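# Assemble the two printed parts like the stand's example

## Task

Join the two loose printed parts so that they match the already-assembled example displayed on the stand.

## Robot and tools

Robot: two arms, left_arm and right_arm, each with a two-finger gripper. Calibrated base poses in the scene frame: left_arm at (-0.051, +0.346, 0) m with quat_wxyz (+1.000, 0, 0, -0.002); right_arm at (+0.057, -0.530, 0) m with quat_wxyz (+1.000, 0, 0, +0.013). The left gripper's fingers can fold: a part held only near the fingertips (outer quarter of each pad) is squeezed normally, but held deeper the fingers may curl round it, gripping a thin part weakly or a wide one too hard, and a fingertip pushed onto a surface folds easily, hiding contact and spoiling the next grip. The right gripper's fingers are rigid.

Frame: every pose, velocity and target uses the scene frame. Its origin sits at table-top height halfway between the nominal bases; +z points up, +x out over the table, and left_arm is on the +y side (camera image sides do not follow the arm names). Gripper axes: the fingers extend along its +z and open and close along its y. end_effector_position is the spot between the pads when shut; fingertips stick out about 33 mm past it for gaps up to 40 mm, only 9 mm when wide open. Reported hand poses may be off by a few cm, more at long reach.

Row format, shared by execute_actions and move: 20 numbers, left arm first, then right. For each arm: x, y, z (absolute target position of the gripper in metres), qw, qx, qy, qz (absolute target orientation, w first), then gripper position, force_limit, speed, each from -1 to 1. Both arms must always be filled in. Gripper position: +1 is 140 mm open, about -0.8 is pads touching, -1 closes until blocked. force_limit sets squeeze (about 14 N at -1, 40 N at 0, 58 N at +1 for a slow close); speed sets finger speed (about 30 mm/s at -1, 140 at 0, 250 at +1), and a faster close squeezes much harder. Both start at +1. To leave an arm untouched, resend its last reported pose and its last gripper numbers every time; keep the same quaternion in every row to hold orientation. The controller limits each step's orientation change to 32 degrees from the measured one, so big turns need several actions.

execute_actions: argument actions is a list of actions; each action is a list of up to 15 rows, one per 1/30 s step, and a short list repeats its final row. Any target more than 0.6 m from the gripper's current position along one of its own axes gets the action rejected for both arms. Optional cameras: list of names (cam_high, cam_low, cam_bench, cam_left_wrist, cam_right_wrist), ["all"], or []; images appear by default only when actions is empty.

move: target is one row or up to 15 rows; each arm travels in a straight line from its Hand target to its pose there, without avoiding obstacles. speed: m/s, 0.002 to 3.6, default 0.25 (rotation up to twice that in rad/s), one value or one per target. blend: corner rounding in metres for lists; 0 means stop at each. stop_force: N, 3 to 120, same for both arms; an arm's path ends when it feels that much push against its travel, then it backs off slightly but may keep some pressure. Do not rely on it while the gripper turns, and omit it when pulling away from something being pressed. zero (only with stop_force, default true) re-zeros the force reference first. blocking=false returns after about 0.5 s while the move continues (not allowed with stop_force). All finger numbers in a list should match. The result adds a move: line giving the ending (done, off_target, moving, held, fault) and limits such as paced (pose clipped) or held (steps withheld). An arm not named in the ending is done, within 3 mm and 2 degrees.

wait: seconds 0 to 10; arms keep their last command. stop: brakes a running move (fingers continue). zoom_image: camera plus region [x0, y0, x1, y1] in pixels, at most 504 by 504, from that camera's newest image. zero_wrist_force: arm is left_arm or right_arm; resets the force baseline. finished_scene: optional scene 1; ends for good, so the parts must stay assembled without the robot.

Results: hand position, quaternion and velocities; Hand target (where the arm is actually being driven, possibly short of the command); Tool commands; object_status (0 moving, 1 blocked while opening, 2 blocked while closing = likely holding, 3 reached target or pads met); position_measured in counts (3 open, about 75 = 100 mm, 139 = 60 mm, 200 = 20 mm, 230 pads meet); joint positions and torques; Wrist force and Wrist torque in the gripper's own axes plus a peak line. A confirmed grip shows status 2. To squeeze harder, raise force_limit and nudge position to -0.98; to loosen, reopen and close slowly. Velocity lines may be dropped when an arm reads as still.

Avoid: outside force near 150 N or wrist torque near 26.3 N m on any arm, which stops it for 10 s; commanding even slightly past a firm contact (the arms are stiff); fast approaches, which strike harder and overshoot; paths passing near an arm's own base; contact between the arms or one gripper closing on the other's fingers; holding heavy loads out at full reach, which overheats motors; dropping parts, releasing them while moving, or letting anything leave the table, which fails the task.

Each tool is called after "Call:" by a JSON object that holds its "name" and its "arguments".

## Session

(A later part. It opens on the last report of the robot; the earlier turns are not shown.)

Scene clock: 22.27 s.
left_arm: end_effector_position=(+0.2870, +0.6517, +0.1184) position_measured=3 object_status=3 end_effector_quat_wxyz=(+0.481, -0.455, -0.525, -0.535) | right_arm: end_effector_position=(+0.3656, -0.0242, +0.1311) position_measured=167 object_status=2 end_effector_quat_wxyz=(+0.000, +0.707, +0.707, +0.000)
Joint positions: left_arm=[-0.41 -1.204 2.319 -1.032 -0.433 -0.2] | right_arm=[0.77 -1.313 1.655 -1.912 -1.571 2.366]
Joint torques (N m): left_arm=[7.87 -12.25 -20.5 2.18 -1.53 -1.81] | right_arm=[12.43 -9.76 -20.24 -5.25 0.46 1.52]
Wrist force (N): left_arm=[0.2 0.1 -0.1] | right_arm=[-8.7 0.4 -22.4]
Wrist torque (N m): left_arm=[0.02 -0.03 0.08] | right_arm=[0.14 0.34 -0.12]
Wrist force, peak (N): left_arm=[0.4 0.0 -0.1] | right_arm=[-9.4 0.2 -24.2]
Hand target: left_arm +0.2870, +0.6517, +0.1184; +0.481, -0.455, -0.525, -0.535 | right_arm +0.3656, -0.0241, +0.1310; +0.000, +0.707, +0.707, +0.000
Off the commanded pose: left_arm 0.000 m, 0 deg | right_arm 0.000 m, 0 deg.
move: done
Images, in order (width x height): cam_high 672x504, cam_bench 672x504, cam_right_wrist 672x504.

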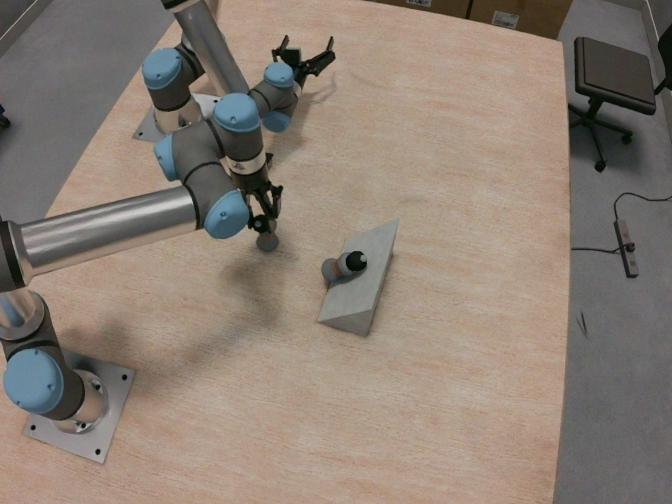

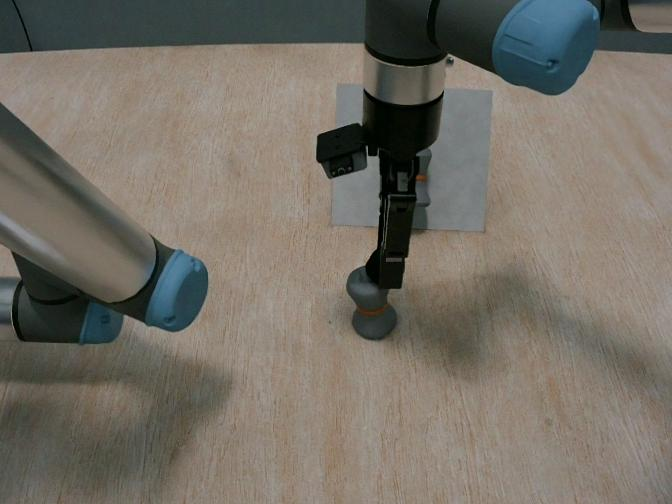

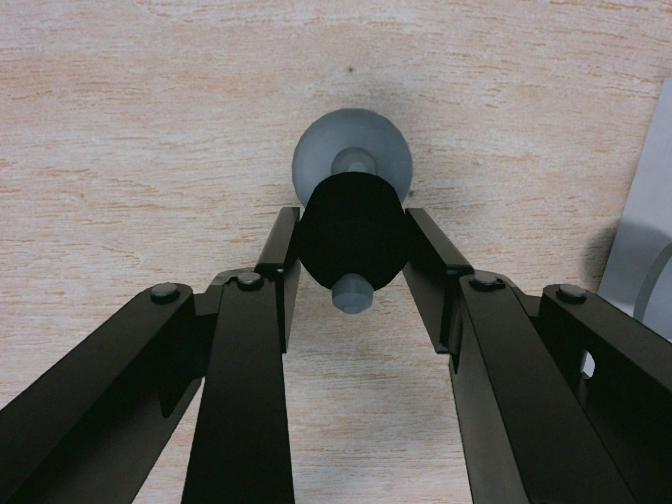

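Call:
{"name": "move", "arguments": {"target": [0.2870,0.6517,0.1184,0.481,-0.455,-0.525,-0.535,1,1,1,0.3656,-0.05,0.17,0,0.7071,0.7071,0,-1,-0.3,-1], "speed": 0.06, "cameras": ["cam_bench","cam_high","cam_right_wrist"]}}

Call:
{"name": "zoom_image", "arguments": {"camera": "cam_right_wrist", "region": [240, 50, 460, 300]}}

Call:
{"name": "zoom_image", "arguments": {"camera": "cam_bench", "region": [330, 200, 450, 350]}}

Scene clock: 23.93 s.
left_arm: end_effector_position=(+0.2870, +0.6517, +0.1184) position_measured=3 object_status=3 end_effector_quat_wxyz=(+0.481, -0.455, -0.525, -0.535) | right_arm: end_effector_position=(+0.3656, -0.0499, +0.1699) position_measured=167 object_status=2 end_effector_quat_wxyz=(+0.000, +0.707, +0.707, +0.000)
Joint positions: left_arm=[-0.41 -1.204 2.319 -1.032 -0.433 -0.2] | right_arm=[0.737 -1.391 1.648 -1.828 -1.571 2.334]
Joint torques (N m): left_arm=[8.88 -12.54 -20.25 2.13 -1.73 -1.88] | right_arm=[-10.65 -49.49 -28.74 -0.21 0.49 -1.39]
Wrist force (N): left_arm=[0.2 0.1 -0.1] | right_arm=[-0.2 0.8 0.1]
Wrist torque (N m): left_arm=[0.01 -0.03 0.07] | right_arm=[0.13 0.11 0.02]
Wrist force, peak (N): left_arm=[0.4 -0.2 -0.4] | right_arm=[-9.7 0.3 -24.9]
Hand target: left_arm +0.2870, +0.6517, +0.1184; +0.481, -0.455, -0.525, -0.535 | right_arm +0.3656, -0.0500, +0.1700; +0.000, +0.707, +0.707, +0.000
Off the commanded pose: left_arm 0.000 m, 0 deg | right_arm 0.000 m, 0 deg.
move: done
Images, in order (width x height): cam_high 672x504, cam_bench 672x504, cam_right_wrist 672x504.

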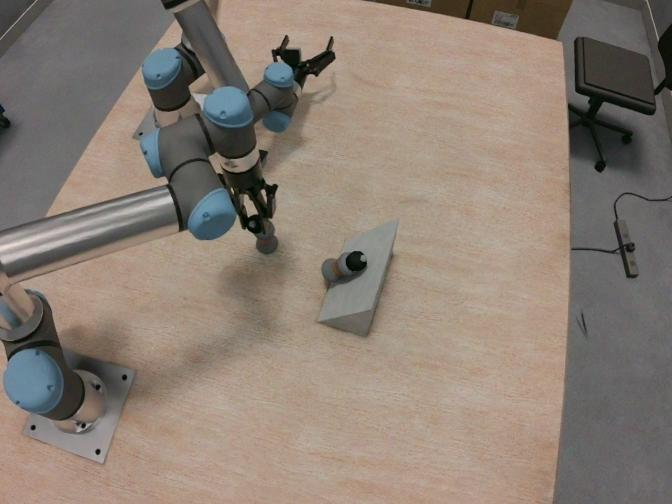

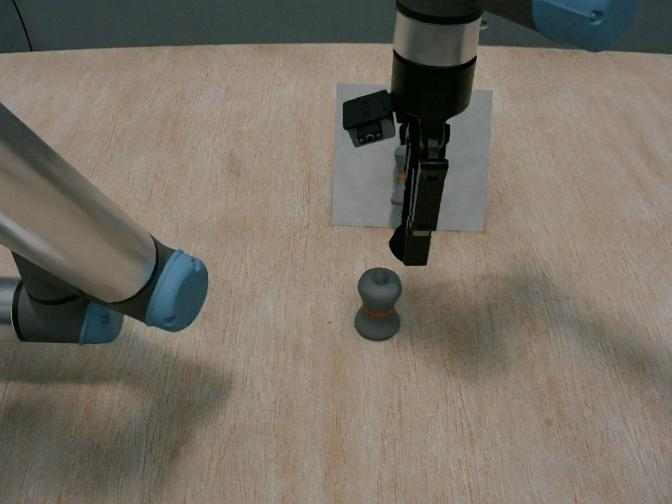

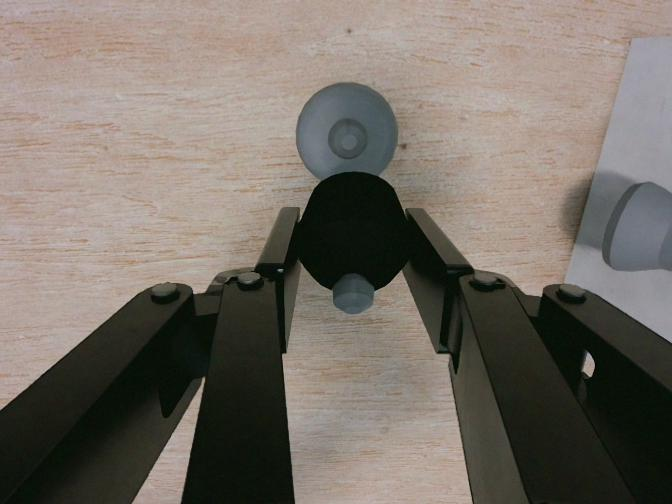

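Scaled by 2.016 from the camera's 672x504 image, which has a finer 960x720 frame.

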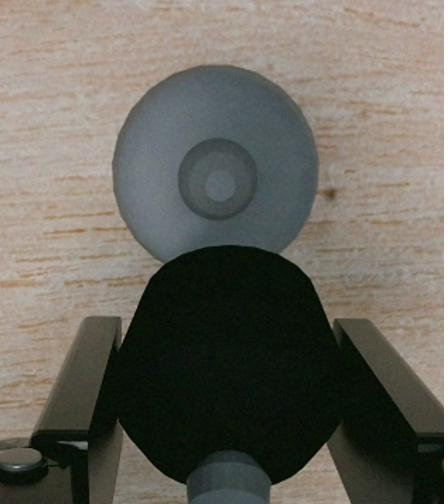

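Scaled by 3.360 from the camera's 672x504 image, which has a finer 960x720 frame.

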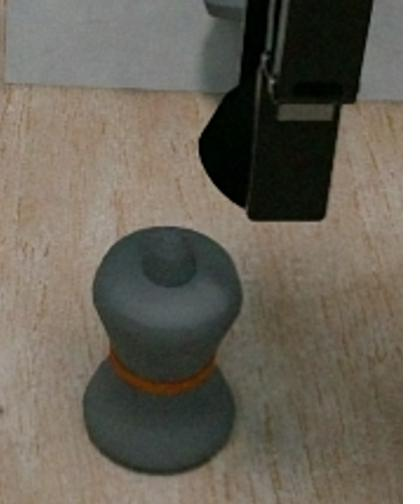

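Call:
{"name": "move", "arguments": {"target": [[0.2870,0.6517,0.1184,0.481,-0.455,-0.525,-0.535,1,1,1,0.3656,-0.14,0.15,0.1949,0.6797,0.6797,-0.1949,-1,-0.3,-1],[0.2870,0.6517,0.1184,0.481,-0.455,-0.525,-0.535,1,1,1,0.3656,-0.14,0.056,0.1949,0.6797,0.6797,-0.1949,-1,-0.3,-1]], "speed": 0.25, "blend": 0.02, "cameras": ["cam_bench","cam_right_wrist"]}}

Call:
{"name": "zoom_image", "arguments": {"camera": "cam_bench", "region": [400, 220, 560, 380]}}

Scene clock: 27.70 s.
left_arm: end_effector_position=(+0.2870, +0.6517, +0.1184) position_measured=3 object_status=3 end_effector_quat_wxyz=(+0.481, -0.455, -0.525, -0.535) | right_arm: end_effector_position=(+0.3656, -0.1400, +0.0561) position_measured=167 object_status=2 end_effector_quat_wxyz=(+0.195, +0.680, +0.680, -0.195)
Joint positions: left_arm=[-0.41 -1.204 2.319 -1.032 -0.433 -0.2] | right_arm=[0.825 -1.123 1.61 -1.618 -1.928 2.502]
Joint torques (N m): left_arm=[8.1 -12.18 -20.57 2.05 -1.64 -1.79] | right_arm=[11.03 -29.93 -11.43 -4.54 -2 -1.78]
Wrist force (N): left_arm=[0.1 0.2 -0.1] | right_arm=[0.7 0.5 0.4]
Wrist torque (N m): left_arm=[0.05 -0.02 0.07] | right_arm=[0.09 0.03 -0.10]
Wrist force, peak (N): left_arm=[0.4 -0.2 0.1] | right_arm=[2.0 1.1 2.3]
Hand target: left_arm +0.2870, +0.6517, +0.1184; +0.481, -0.455, -0.525, -0.535 | right_arm +0.3656, -0.1400, +0.0560; +0.195, +0.680, +0.680, -0.195
Off the commanded pose: left_arm 0.000 m, 0 deg | right_arm 0.000 m, 0 deg.
move: done
Images, in order (width x height): cam_bench 672x504, cam_right_wrist 672x504.

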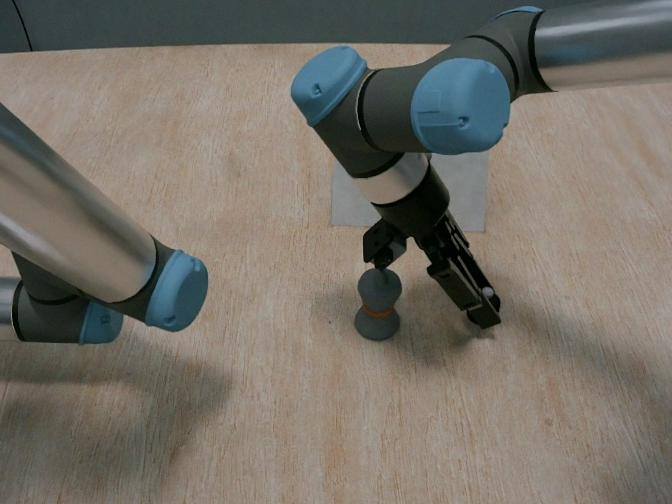

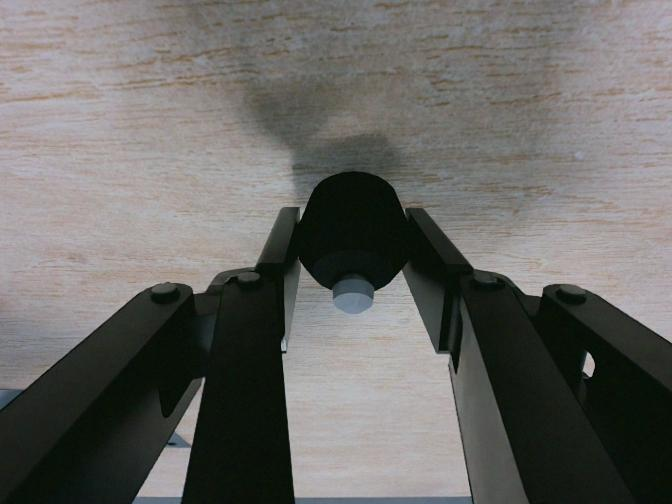

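Scaled by 3.150 from the camera's 672x504 image, which has a finer 960x720 frame.

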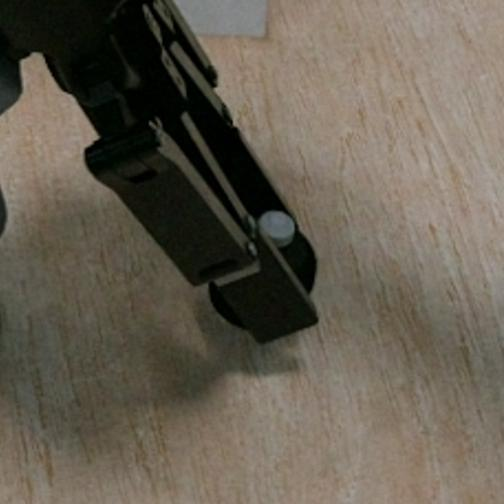

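Call:
{"name": "move", "arguments": {"target": [0.2870,0.6517,0.1184,0.481,-0.455,-0.525,-0.535,1,1,1,0.3656,-0.14,0.034,0.1949,0.6797,0.6797,-0.1949,-1,-0.3,-1], "speed": 0.02, "stop_force": 5, "cameras": ["cam_bench","cam_right_wrist"]}}

Call:
{"name": "zoom_image", "arguments": {"camera": "cam_bench", "region": [400, 220, 560, 380]}}

Scene clock: 30.17 s.
left_arm: end_effector_position=(+0.2870, +0.6517, +0.1184) position_measured=3 object_status=3 end_effector_quat_wxyz=(+0.481, -0.455, -0.525, -0.535) | right_arm: end_effector_position=(+0.3656, -0.1400, +0.0384) position_measured=167 object_status=2 end_effector_quat_wxyz=(+0.195, +0.680, +0.680, -0.195)
Joint positions: left_arm=[-0.41 -1.204 2.319 -1.032 -0.433 -0.2] | right_arm=[0.825 -1.103 1.63 -1.658 -1.928 2.502]
Joint torques (N m): left_arm=[8.16 -13.17 -19.94 2.16 -1.41 -1.88] | right_arm=[9.24 -58.33 -23.54 1.06 0.7 -0.3]
Wrist force (N): left_arm=[0.1 0.1 -0.3] | right_arm=[0.6 0.9 0.4]
Wrist torque (N m): left_arm=[0.01 -0.02 0.07] | right_arm=[0.17 0.05 -0.10]
Wrist force, peak (N): left_arm=[0.4 0.0 0.1] | right_arm=[-2.4 1.3 -12.9]
Hand target: left_arm +0.2870, +0.6517, +0.1184; +0.481, -0.455, -0.525, -0.535 | right_arm +0.3656, -0.1400, +0.0384; +0.195, +0.680, +0.680, -0.195
Off the commanded pose: left_arm 0.000 m, 0 deg | right_arm 0.004 m, 0 deg.
move: contact (right_arm)
Images, in order (width x height): cam_bench 672x504, cam_right_wrist 672x504.

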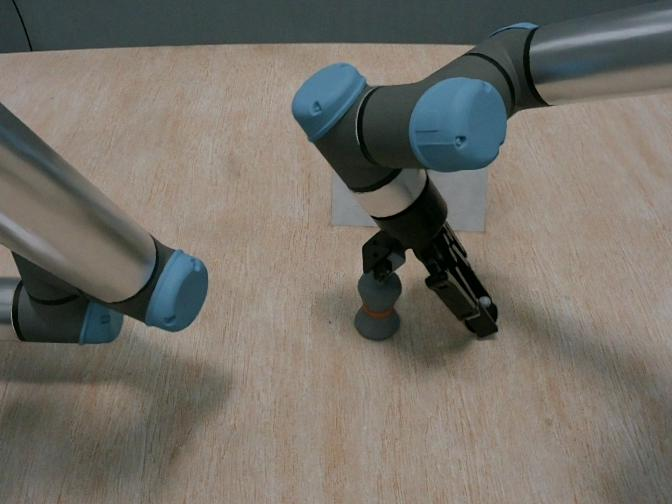

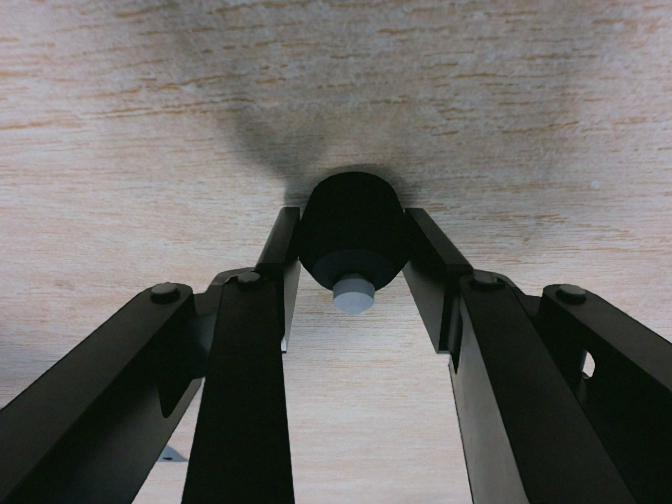

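Scaled by 3.150 from the camera's 672x504 image, which has a finer 960x720 frame.

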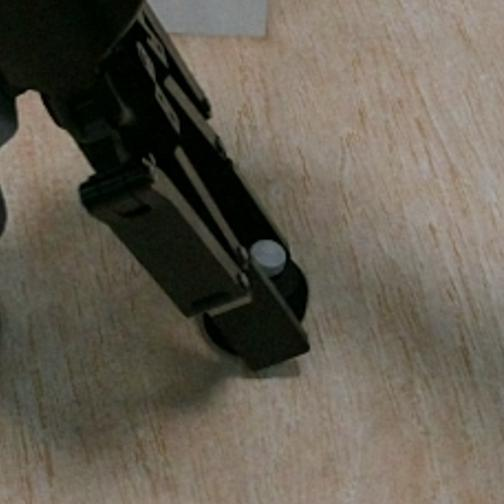

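Call:
{"name": "move", "arguments": {"target": [[0.2870,0.6517,0.1184,0.481,-0.455,-0.525,-0.535,1,1,1,0.3656,-0.14,0.0365,0.1949,0.6797,0.6797,-0.1949,-1,-0.3,-1],[0.2870,0.6517,0.1184,0.481,-0.455,-0.525,-0.535,1,1,1,0.3656,-0.14,0.0365,0.1949,0.6797,0.6797,-0.1949,0.5,-0.3,-1]], "speed": 0.02, "cameras": ["cam_bench","cam_right_wrist"]}}

Call:
{"name": "zoom_image", "arguments": {"camera": "cam_bench", "region": [400, 220, 560, 380]}}

Scene clock: 33.60 s.
left_arm: end_effector_position=(+0.2870, +0.6517, +0.1184) position_measured=3 object_status=3 end_effector_quat_wxyz=(+0.481, -0.455, -0.525, -0.535) | right_arm: end_effector_position=(+0.3656, -0.1400, +0.0365) position_measured=66 object_status=0 end_effector_quat_wxyz=(+0.195, +0.680, +0.680, -0.195)
Joint positions: left_arm=[-0.41 -1.204 2.319 -1.032 -0.433 -0.2] | right_arm=[0.825 -1.101 1.632 -1.663 -1.928 2.502]
Joint torques (N m): left_arm=[8.21 -12.44 -19.78 2.02 -1.46 -1.67] | right_arm=[-0.34 -57.04 -24.22 -4.24 -1.28 -0.73]
Wrist force (N): left_arm=[0.2 -0.1 0.1] | right_arm=[0.5 1.0 -0.1]
Wrist torque (N m): left_arm=[-0.02 -0.04 0.07] | right_arm=[0.19 0.01 -0.10]
Wrist force, peak (N): left_arm=[0.2 0.1 -0.4] | right_arm=[-8.1 6.3 -18.8]
Hand target: left_arm +0.2870, +0.6517, +0.1184; +0.481, -0.455, -0.525, -0.535 | right_arm +0.3656, -0.1400, +0.0365; +0.195, +0.680, +0.680, -0.195
Off the commanded pose: left_arm 0.000 m, 0 deg | right_arm 0.000 m, 0 deg.
move: done
Images, in order (width x height): cam_bench 672x504, cam_right_wrist 672x504.

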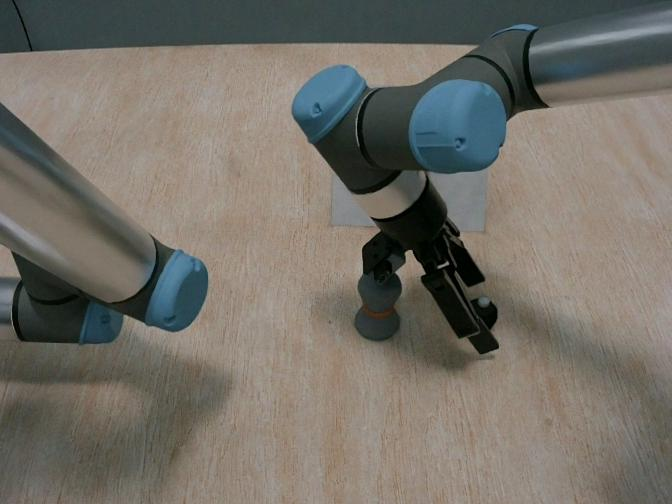

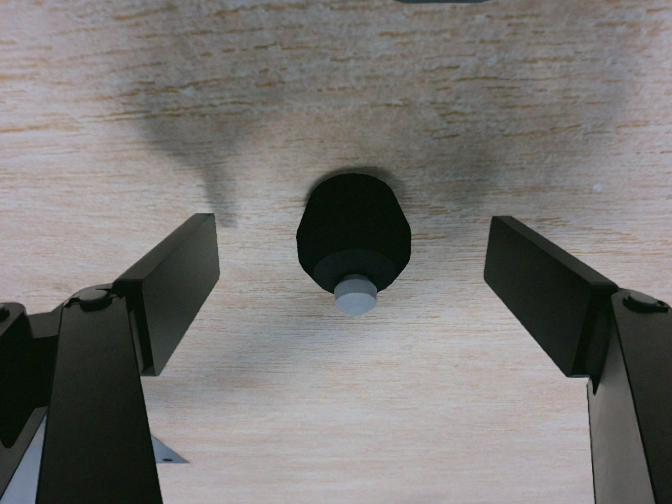

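Scaled by 3.150 from the camera's 672x504 image, which has a finer 960x720 frame.

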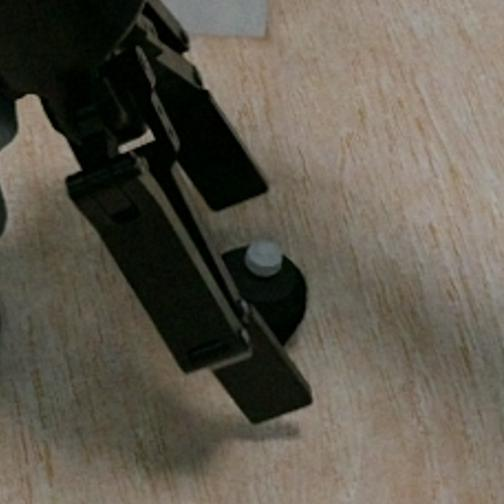

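Call:
{"name": "move", "arguments": {"target": [[0.2870,0.6517,0.1184,0.481,-0.455,-0.525,-0.535,1,1,1,0.3656,-0.1135,0.079,0.1949,0.6797,0.6797,-0.1949,0.5,-0.3,-1],[0.2870,0.6517,0.1184,0.481,-0.455,-0.525,-0.535,1,1,1,0.3656,-0.155,0.15,0,0.7071,0.7071,0,0.5,-0.3,-1]], "speed": 0.25, "blend": 0.02, "cameras": ["cam_bench","cam_right_wrist"]}}

Call:
{"name": "zoom_image", "arguments": {"camera": "cam_bench", "region": [340, 240, 540, 380]}}

Call:
{"name": "zoom_image", "arguments": {"camera": "cam_right_wrist", "region": [240, 100, 460, 300]}}

Scene clock: 36.13 s.
left_arm: end_effector_position=(+0.2870, +0.6517, +0.1184) position_measured=3 object_status=3 end_effector_quat_wxyz=(+0.481, -0.455, -0.525, -0.535) | right_arm: end_effector_position=(+0.3656, -0.1550, +0.1500) position_measured=66 object_status=3 end_effector_quat_wxyz=(+0.000, +0.707, +0.707, +0.000)
Joint positions: left_arm=[-0.41 -1.204 2.319 -1.032 -0.433 -0.2] | right_arm=[0.578 -1.58 1.908 -1.899 -1.571 2.175]
Joint torques (N m): left_arm=[7.45 -13.32 -19.74 2.02 -1.23 -1.53] | right_arm=[-9.3 -37.63 -14.11 -5.78 1.52 -1.73]
Wrist force (N): left_arm=[0.2 0.0 0.0] | right_arm=[0.1 0.4 -0.1]
Wrist torque (N m): left_arm=[0.00 -0.04 0.08] | right_arm=[0.03 0.06 0.04]
Wrist force, peak (N): left_arm=[0.5 -0.1 0.0] | right_arm=[0.4 1.0 2.0]
Hand target: left_arm +0.2870, +0.6517, +0.1184; +0.481, -0.455, -0.525, -0.535 | right_arm +0.3656, -0.1550, +0.1500; +0.000, +0.707, +0.707, +0.000
Off the commanded pose: left_arm 0.000 m, 0 deg | right_arm 0.000 m, 0 deg.
move: done
Images, in order (width x height): cam_bench 672x504, cam_right_wrist 672x504.

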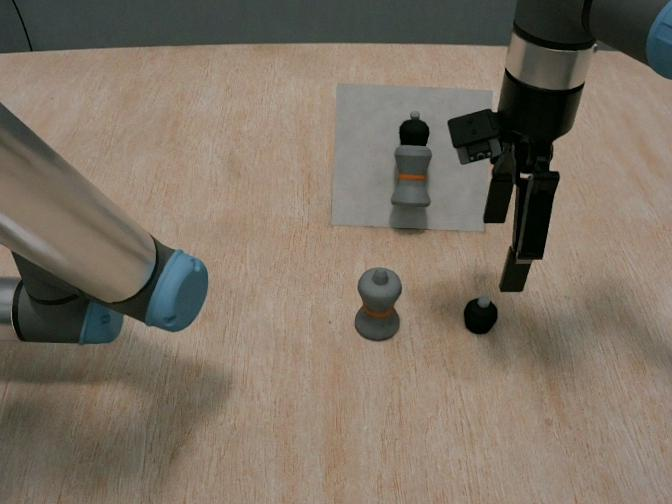

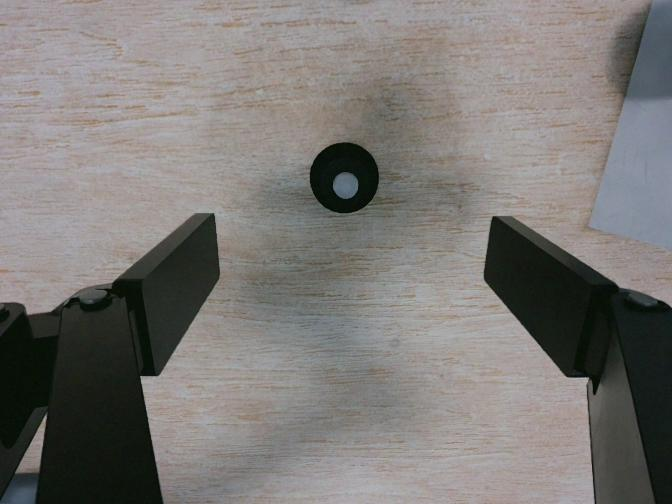

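Scaled by 2.520 from the camera's 672x504 image, which has a finer 960x720 frame.

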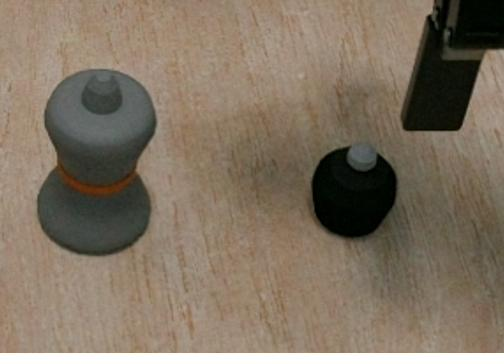

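Scaled by 2.291 from the camera's 672x504 image, which has a finer 960x720 frame.

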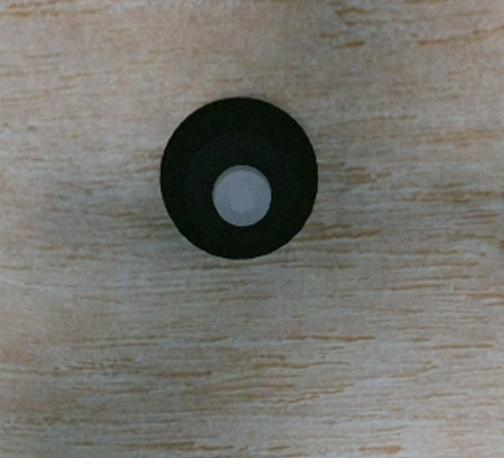

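Call:
{"name": "move", "arguments": {"target": [[0.2870,0.6517,0.1184,0.481,-0.455,-0.525,-0.535,1,1,1,0.364,-0.1494,0.08,0,0.7071,0.7071,0,0.5,0.5,-1],[0.2870,0.6517,0.1184,0.481,-0.455,-0.525,-0.535,1,1,1,0.364,-0.1494,0.044,0,0.7071,0.7071,0,0.5,0.5,-1],[0.2870,0.6517,0.1184,0.481,-0.455,-0.525,-0.535,1,1,1,0.364,-0.1494,0.044,0,0.7071,0.7071,0,-1,0.5,-1]], "speed": 0.12, "blend": [0.01,0,0], "cameras": ["cam_bench","cam_right_wrist"]}}

Call:
{"name": "zoom_image", "arguments": {"camera": "cam_right_wrist", "region": [240, 100, 460, 350]}}

Scene clock: 41.17 s.
left_arm: end_effector_position=(+0.2870, +0.6517, +0.1184) position_measured=3 object_status=3 end_effector_quat_wxyz=(+0.481, -0.455, -0.525, -0.535) | right_arm: end_effector_position=(+0.3640, -0.1494, +0.0440) position_measured=170 object_status=0 end_effector_quat_wxyz=(+0.000, +0.707, +0.707, +0.000)
Joint positions: left_arm=[-0.41 -1.204 2.319 -1.032 -0.433 -0.2] | right_arm=[0.589 -1.447 2.071 -2.195 -1.571 2.186]
Joint torques (N m): left_arm=[7.56 -13.35 -19.68 2 -1.35 -1.52] | right_arm=[11.13 -14.03 -13.03 -4.42 -0.45 1.58]
Wrist force (N): left_arm=[0.3 -0.1 -0.1] | right_arm=[-4.4 -4.8 -24.1]
Wrist torque (N m): left_arm=[-0.02 -0.06 0.08] | right_arm=[0.28 0.23 -0.13]
Wrist force, peak (N): left_arm=[0.4 0.2 -0.2] | right_arm=[-4.4 -4.8 -24.1]
Hand target: left_arm +0.2870, +0.6517, +0.1184; +0.481, -0.455, -0.525, -0.535 | right_arm +0.3640, -0.1494, +0.0440; +0.000, +0.707, +0.707, +0.000
Off the commanded pose: left_arm 0.000 m, 0 deg | right_arm 0.000 m, 0 deg.
move: done
Images, in order (width x height): cam_bench 672x504, cam_right_wrist 672x504.

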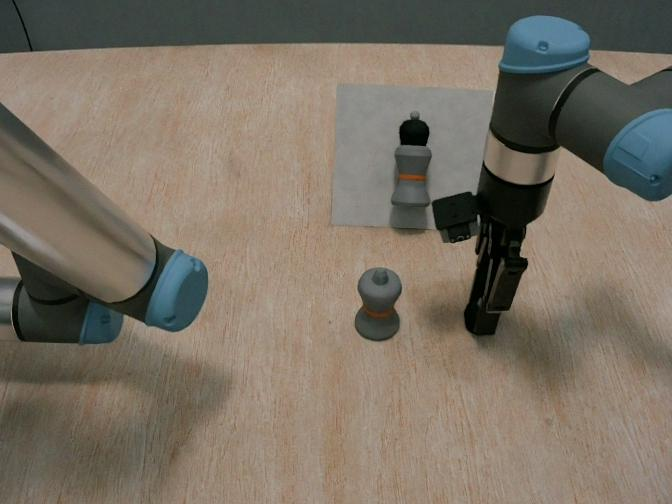

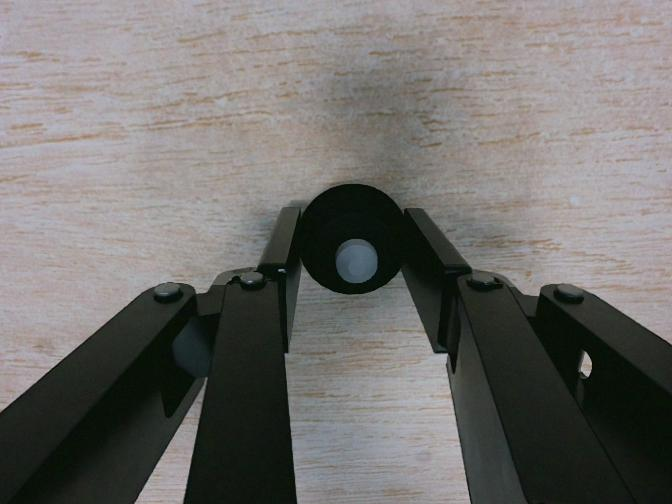

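Scaled by 2.016 from the camera's 672x504 image, which has a finer 960x720 frame.

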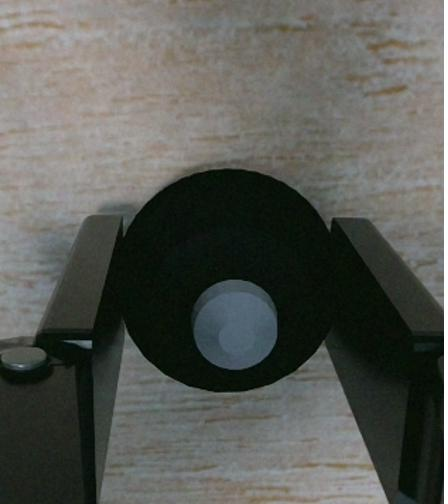

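Call:
{"name": "move", "arguments": {"target": [[0.2870,0.6517,0.1184,0.481,-0.455,-0.525,-0.535,1,1,1,0.364,-0.1494,0.1,0,0.7071,0.7071,0,-1,0.5,-1],[0.2870,0.6517,0.1184,0.481,-0.455,-0.525,-0.535,1,1,1,0.365,-0.06,0.18,0,0.7071,0.7071,0,-1,0.5,-1]], "speed": [0.08,0.2], "blend": 0.02, "cameras": ["cam_bench","cam_right_wrist"]}}

Call:
{"name": "zoom_image", "arguments": {"camera": "cam_right_wrist", "region": [240, 50, 460, 300]}}

Call:
{"name": "zoom_image", "arguments": {"camera": "cam_bench", "region": [330, 180, 480, 350]}}

Scene clock: 43.63 s.
left_arm: end_effector_position=(+0.2870, +0.6517, +0.1184) position_measured=3 object_status=3 end_effector_quat_wxyz=(+0.481, -0.455, -0.525, -0.535) | right_arm: end_effector_position=(+0.3650, -0.0601, +0.1800) position_measured=170 object_status=2 end_effector_quat_wxyz=(+0.000, +0.707, +0.707, +0.000)
Joint positions: left_arm=[-0.41 -1.204 2.319 -1.032 -0.433 -0.2] | right_arm=[0.725 -1.418 1.653 -1.806 -1.571 2.321]
Joint torques (N m): left_arm=[7.72 -13.73 -19.71 1.97 -1.29 -1.63] | right_arm=[10.75 -18.79 -26.9 0.22 -1.21 1.59]
Wrist force (N): left_arm=[0.3 -0.1 -0.1] | right_arm=[-0.2 0.5 0.0]
Wrist torque (N m): left_arm=[-0.03 -0.07 0.08] | right_arm=[0.05 0.13 -0.13]
Wrist force, peak (N): left_arm=[0.4 0.0 -0.3] | right_arm=[-4.1 -4.5 -24.4]
Hand target: left_arm +0.2870, +0.6517, +0.1184; +0.481, -0.455, -0.525, -0.535 | right_arm +0.3650, -0.0600, +0.1800; +0.000, +0.707, +0.707, +0.000
Off the commanded pose: left_arm 0.000 m, 0 deg | right_arm 0.000 m, 0 deg.
move: done
Images, in order (width x height): cam_bench 672x504, cam_right_wrist 672x504.

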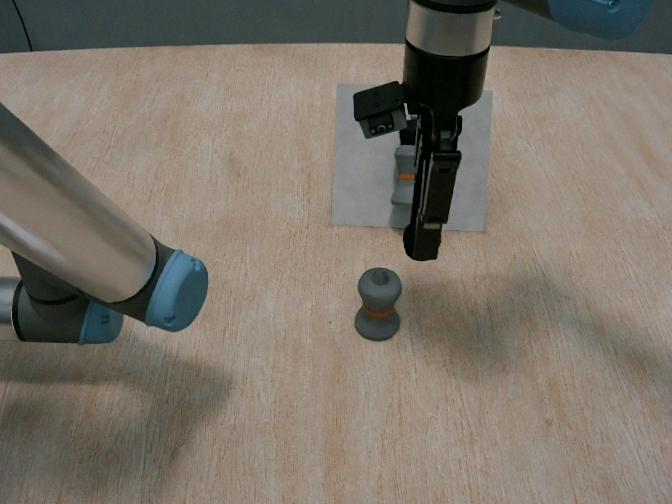

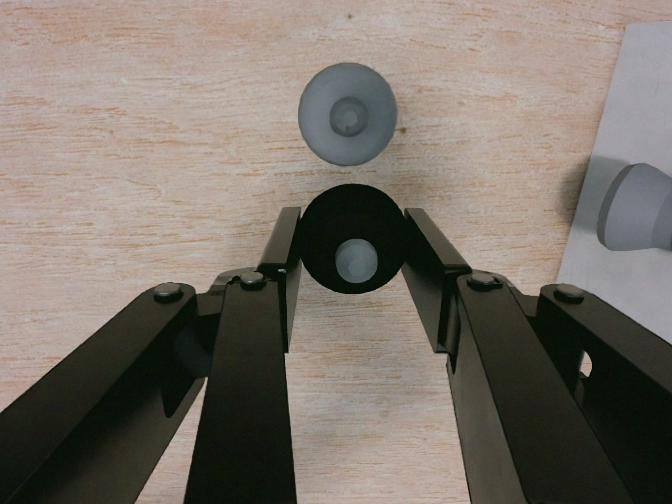

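Scaled by 2.016 from the camera's 672x504 image, which has a finer 960x720 frame.

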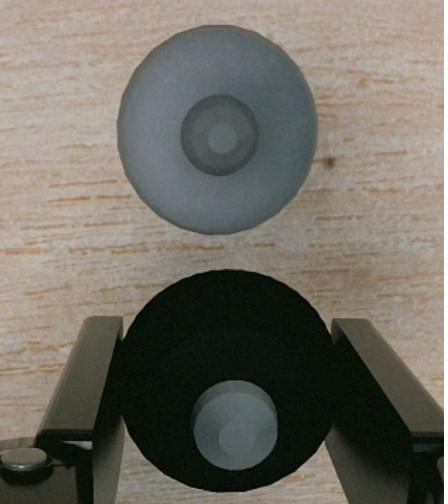

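Scaled by 2.965 from the camera's 672x504 image, which has a finer 960x720 frame.

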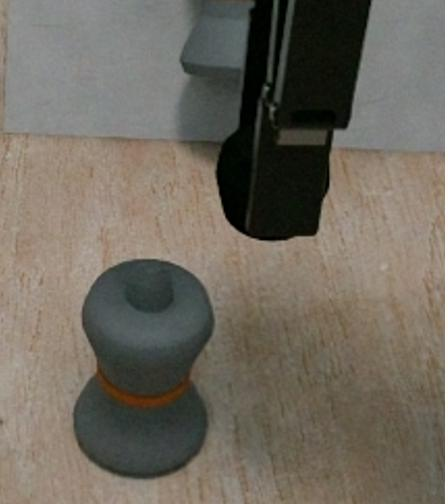

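Call:
{"name": "move", "arguments": {"target": [[0.2870,0.6517,0.1184,0.481,-0.455,-0.525,-0.535,1,1,1,0.3655,-0.0242,0.18,0,0.7071,0.7071,0,-1,0.5,-1],[0.2870,0.6517,0.1184,0.481,-0.455,-0.525,-0.535,1,1,1,0.3655,-0.0242,0.13,0,0.7071,0.7071,0,-1,0.5,-1]], "speed": 0.1, "blend": 0, "cameras": ["cam_bench","cam_high","cam_right_wrist"]}}

Call:
{"name": "zoom_image", "arguments": {"camera": "cam_bench", "region": [330, 200, 450, 350]}}

Call:
{"name": "zoom_image", "arguments": {"camera": "cam_high", "region": [200, 170, 320, 270]}}

Scene clock: 46.10 s.
left_arm: end_effector_position=(+0.2870, +0.6517, +0.1184) position_measured=3 object_status=3 end_effector_quat_wxyz=(+0.481, -0.455, -0.525, -0.535) | right_arm: end_effector_position=(+0.3655, -0.0241, +0.1303) position_measured=170 object_status=2 end_effector_quat_wxyz=(+0.000, +0.707, +0.707, +0.000)
Joint positions: left_arm=[-0.41 -1.204 2.319 -1.032 -0.433 -0.2] | right_arm=[0.77 -1.313 1.656 -1.915 -1.571 2.366]
Joint torques (N m): left_arm=[7.78 -12.68 -20.05 1.87 -1.38 -1.53] | right_arm=[8.52 -3.21 -0.02 -1.21 -0.78 1.67]
Wrist force (N): left_arm=[0.1 0.0 0.0] | right_arm=[8.4 -1.1 -33.7]
Wrist torque (N m): left_arm=[0.00 -0.03 0.07] | right_arm=[0.32 0.07 -0.11]
Wrist force, peak (N): left_arm=[0.1 -0.4 -0.1] | right_arm=[8.4 -1.1 -33.7]
Hand target: left_arm +0.2870, +0.6517, +0.1184; +0.481, -0.455, -0.525, -0.535 | right_arm +0.3655, -0.0242, +0.1300; +0.000, +0.707, +0.707, +0.000
Off the commanded pose: left_arm 0.000 m, 0 deg | right_arm 0.000 m, 0 deg.
move: done
Images, in order (width x height): cam_high 672x504, cam_bench 672x504, cam_right_wrist 672x504.

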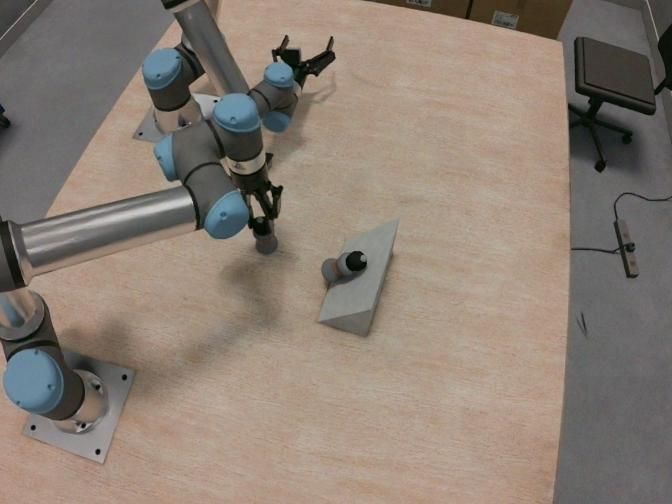

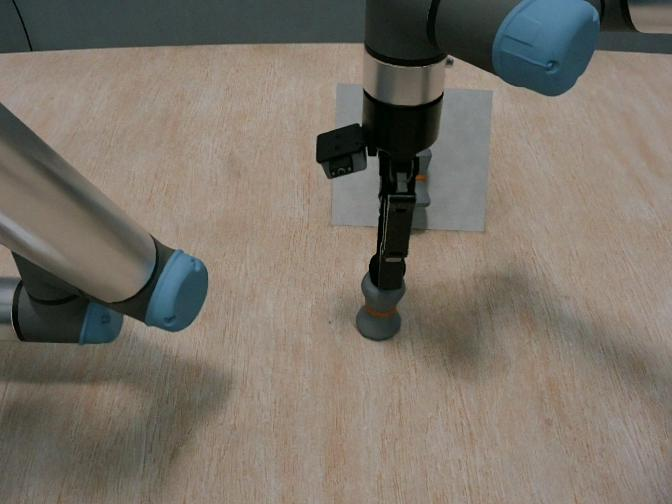

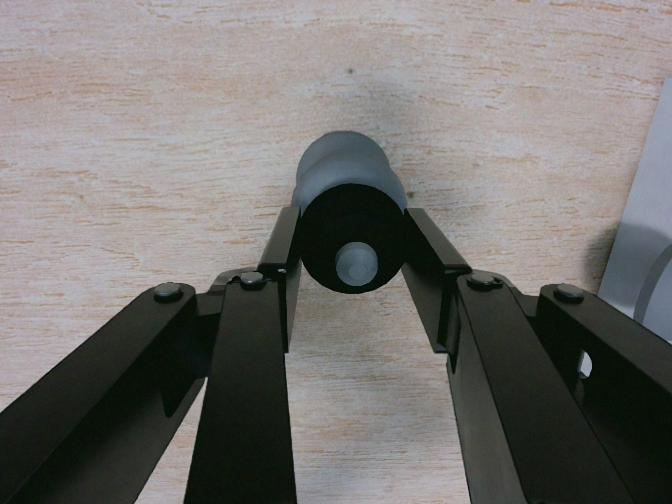

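Scaled by 3.360 from the camera's 672x504 image, which has a finer 960x720 frame.

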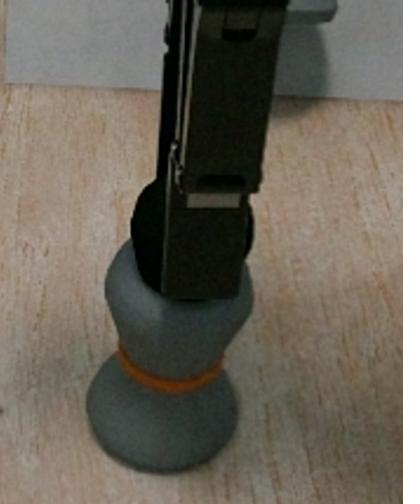

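Scaled by 4.200 from the camera's 672x504 image, which has a finer 960x720 frame.

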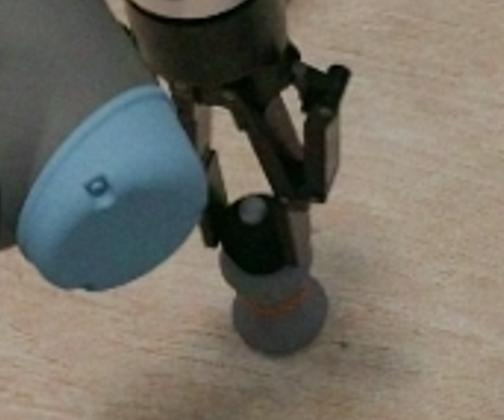

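Call:
{"name": "move", "arguments": {"target": [[0.2870,0.6517,0.1184,0.481,-0.455,-0.525,-0.535,1,1,1,0.3655,-0.0242,0.18,0,0.7071,0.7071,0,-1,0.5,-1],[0.2870,0.6517,0.1184,0.481,-0.455,-0.525,-0.535,1,1,1,0.3655,-0.055,0.18,0,0.7071,0.7071,0,-1,0.5,-1]], "speed": 0.1, "cameras": ["cam_bench","cam_high","cam_right_wrist"]}}

Call:
{"name": "zoom_image", "arguments": {"camera": "cam_right_wrist", "region": [240, 50, 460, 300]}}

Call:
{"name": "zoom_image", "arguments": {"camera": "cam_bench", "region": [330, 180, 480, 350]}}

Scene clock: 51.87 s.
left_arm: end_effector_position=(+0.2870, +0.6517, +0.1184) position_measured=3 object_status=3 end_effector_quat_wxyz=(+0.481, -0.455, -0.525, -0.535) | right_arm: end_effector_position=(+0.3655, -0.0549, +0.1800) position_measured=170 object_status=2 end_effector_quat_wxyz=(+0.000, +0.707, +0.707, +0.000)
Joint positions: left_arm=[-0.41 -1.204 2.319 -1.032 -0.433 -0.2] | right_arm=[0.731 -1.407 1.64 -1.804 -1.571 2.328]
Joint torques (N m): left_arm=[7.52 -13.41 -19.29 1.81 -1.31 -1.4] | right_arm=[-9.43 -47.29 -17.32 -5.96 1.61 -2.22]
Wrist force (N): left_arm=[-0.1 0.0 -0.2] | right_arm=[0.1 0.8 -0.1]
Wrist torque (N m): left_arm=[0.01 0.02 0.07] | right_arm=[0.13 0.05 0.00]
Wrist force, peak (N): left_arm=[0.4 0.1 -0.3] | right_arm=[10.1 -1.1 -43.6]
Hand target: left_arm +0.2870, +0.6517, +0.1184; +0.481, -0.455, -0.525, -0.535 | right_arm +0.3655, -0.0550, +0.1800; +0.000, +0.707, +0.707, +0.000
Off the commanded pose: left_arm 0.000 m, 0 deg | right_arm 0.000 m, 0 deg.
move: done
Images, in order (width x height): cam_high 672x504, cam_bench 672x504, cam_right_wrist 672x504.

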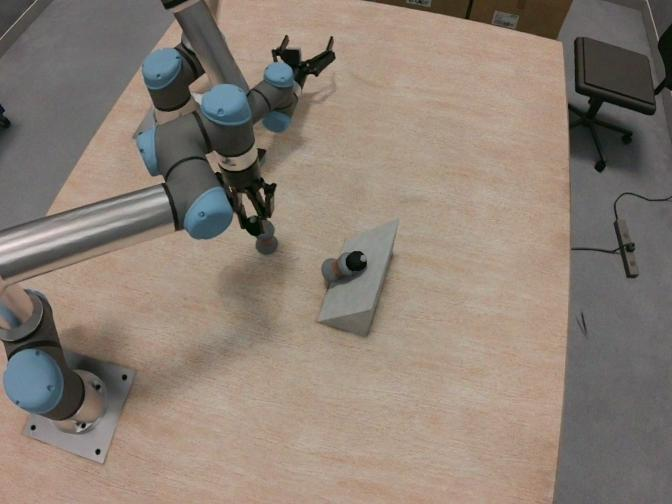

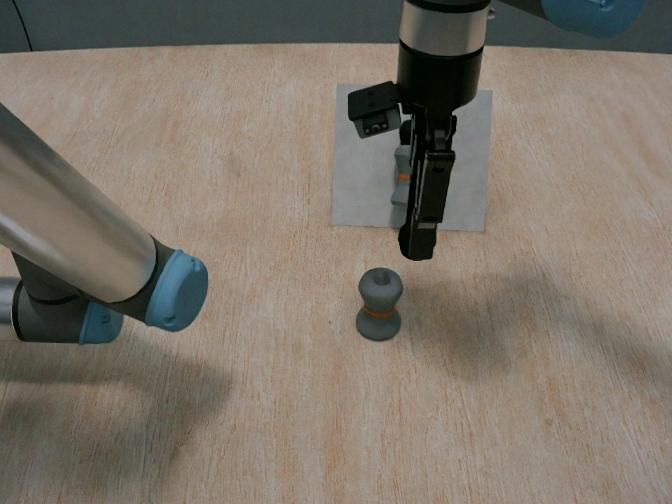

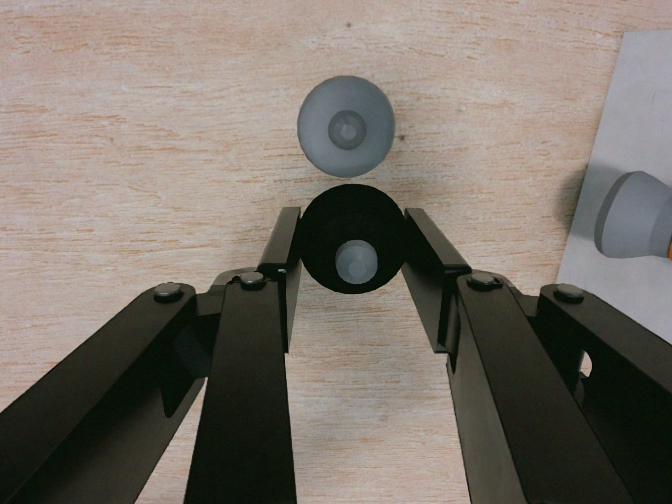

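Scaled by 2.016 from the camera's 672x504 image, which has a finer 960x720 frame.

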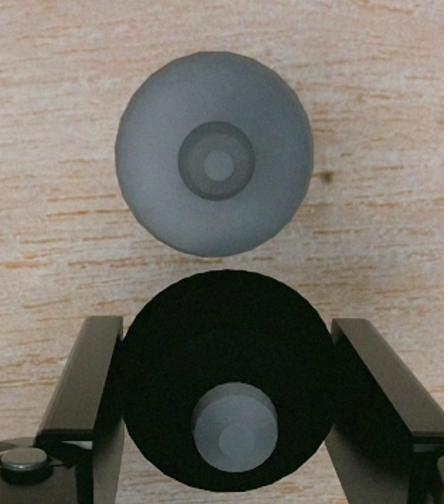

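Scaled by 2.965 from the camera's 672x504 image, which has a finer 960x720 frame.

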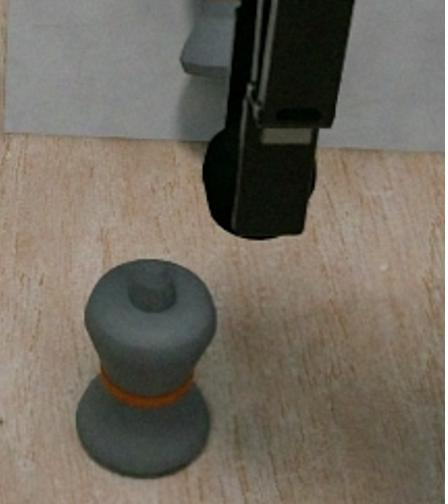

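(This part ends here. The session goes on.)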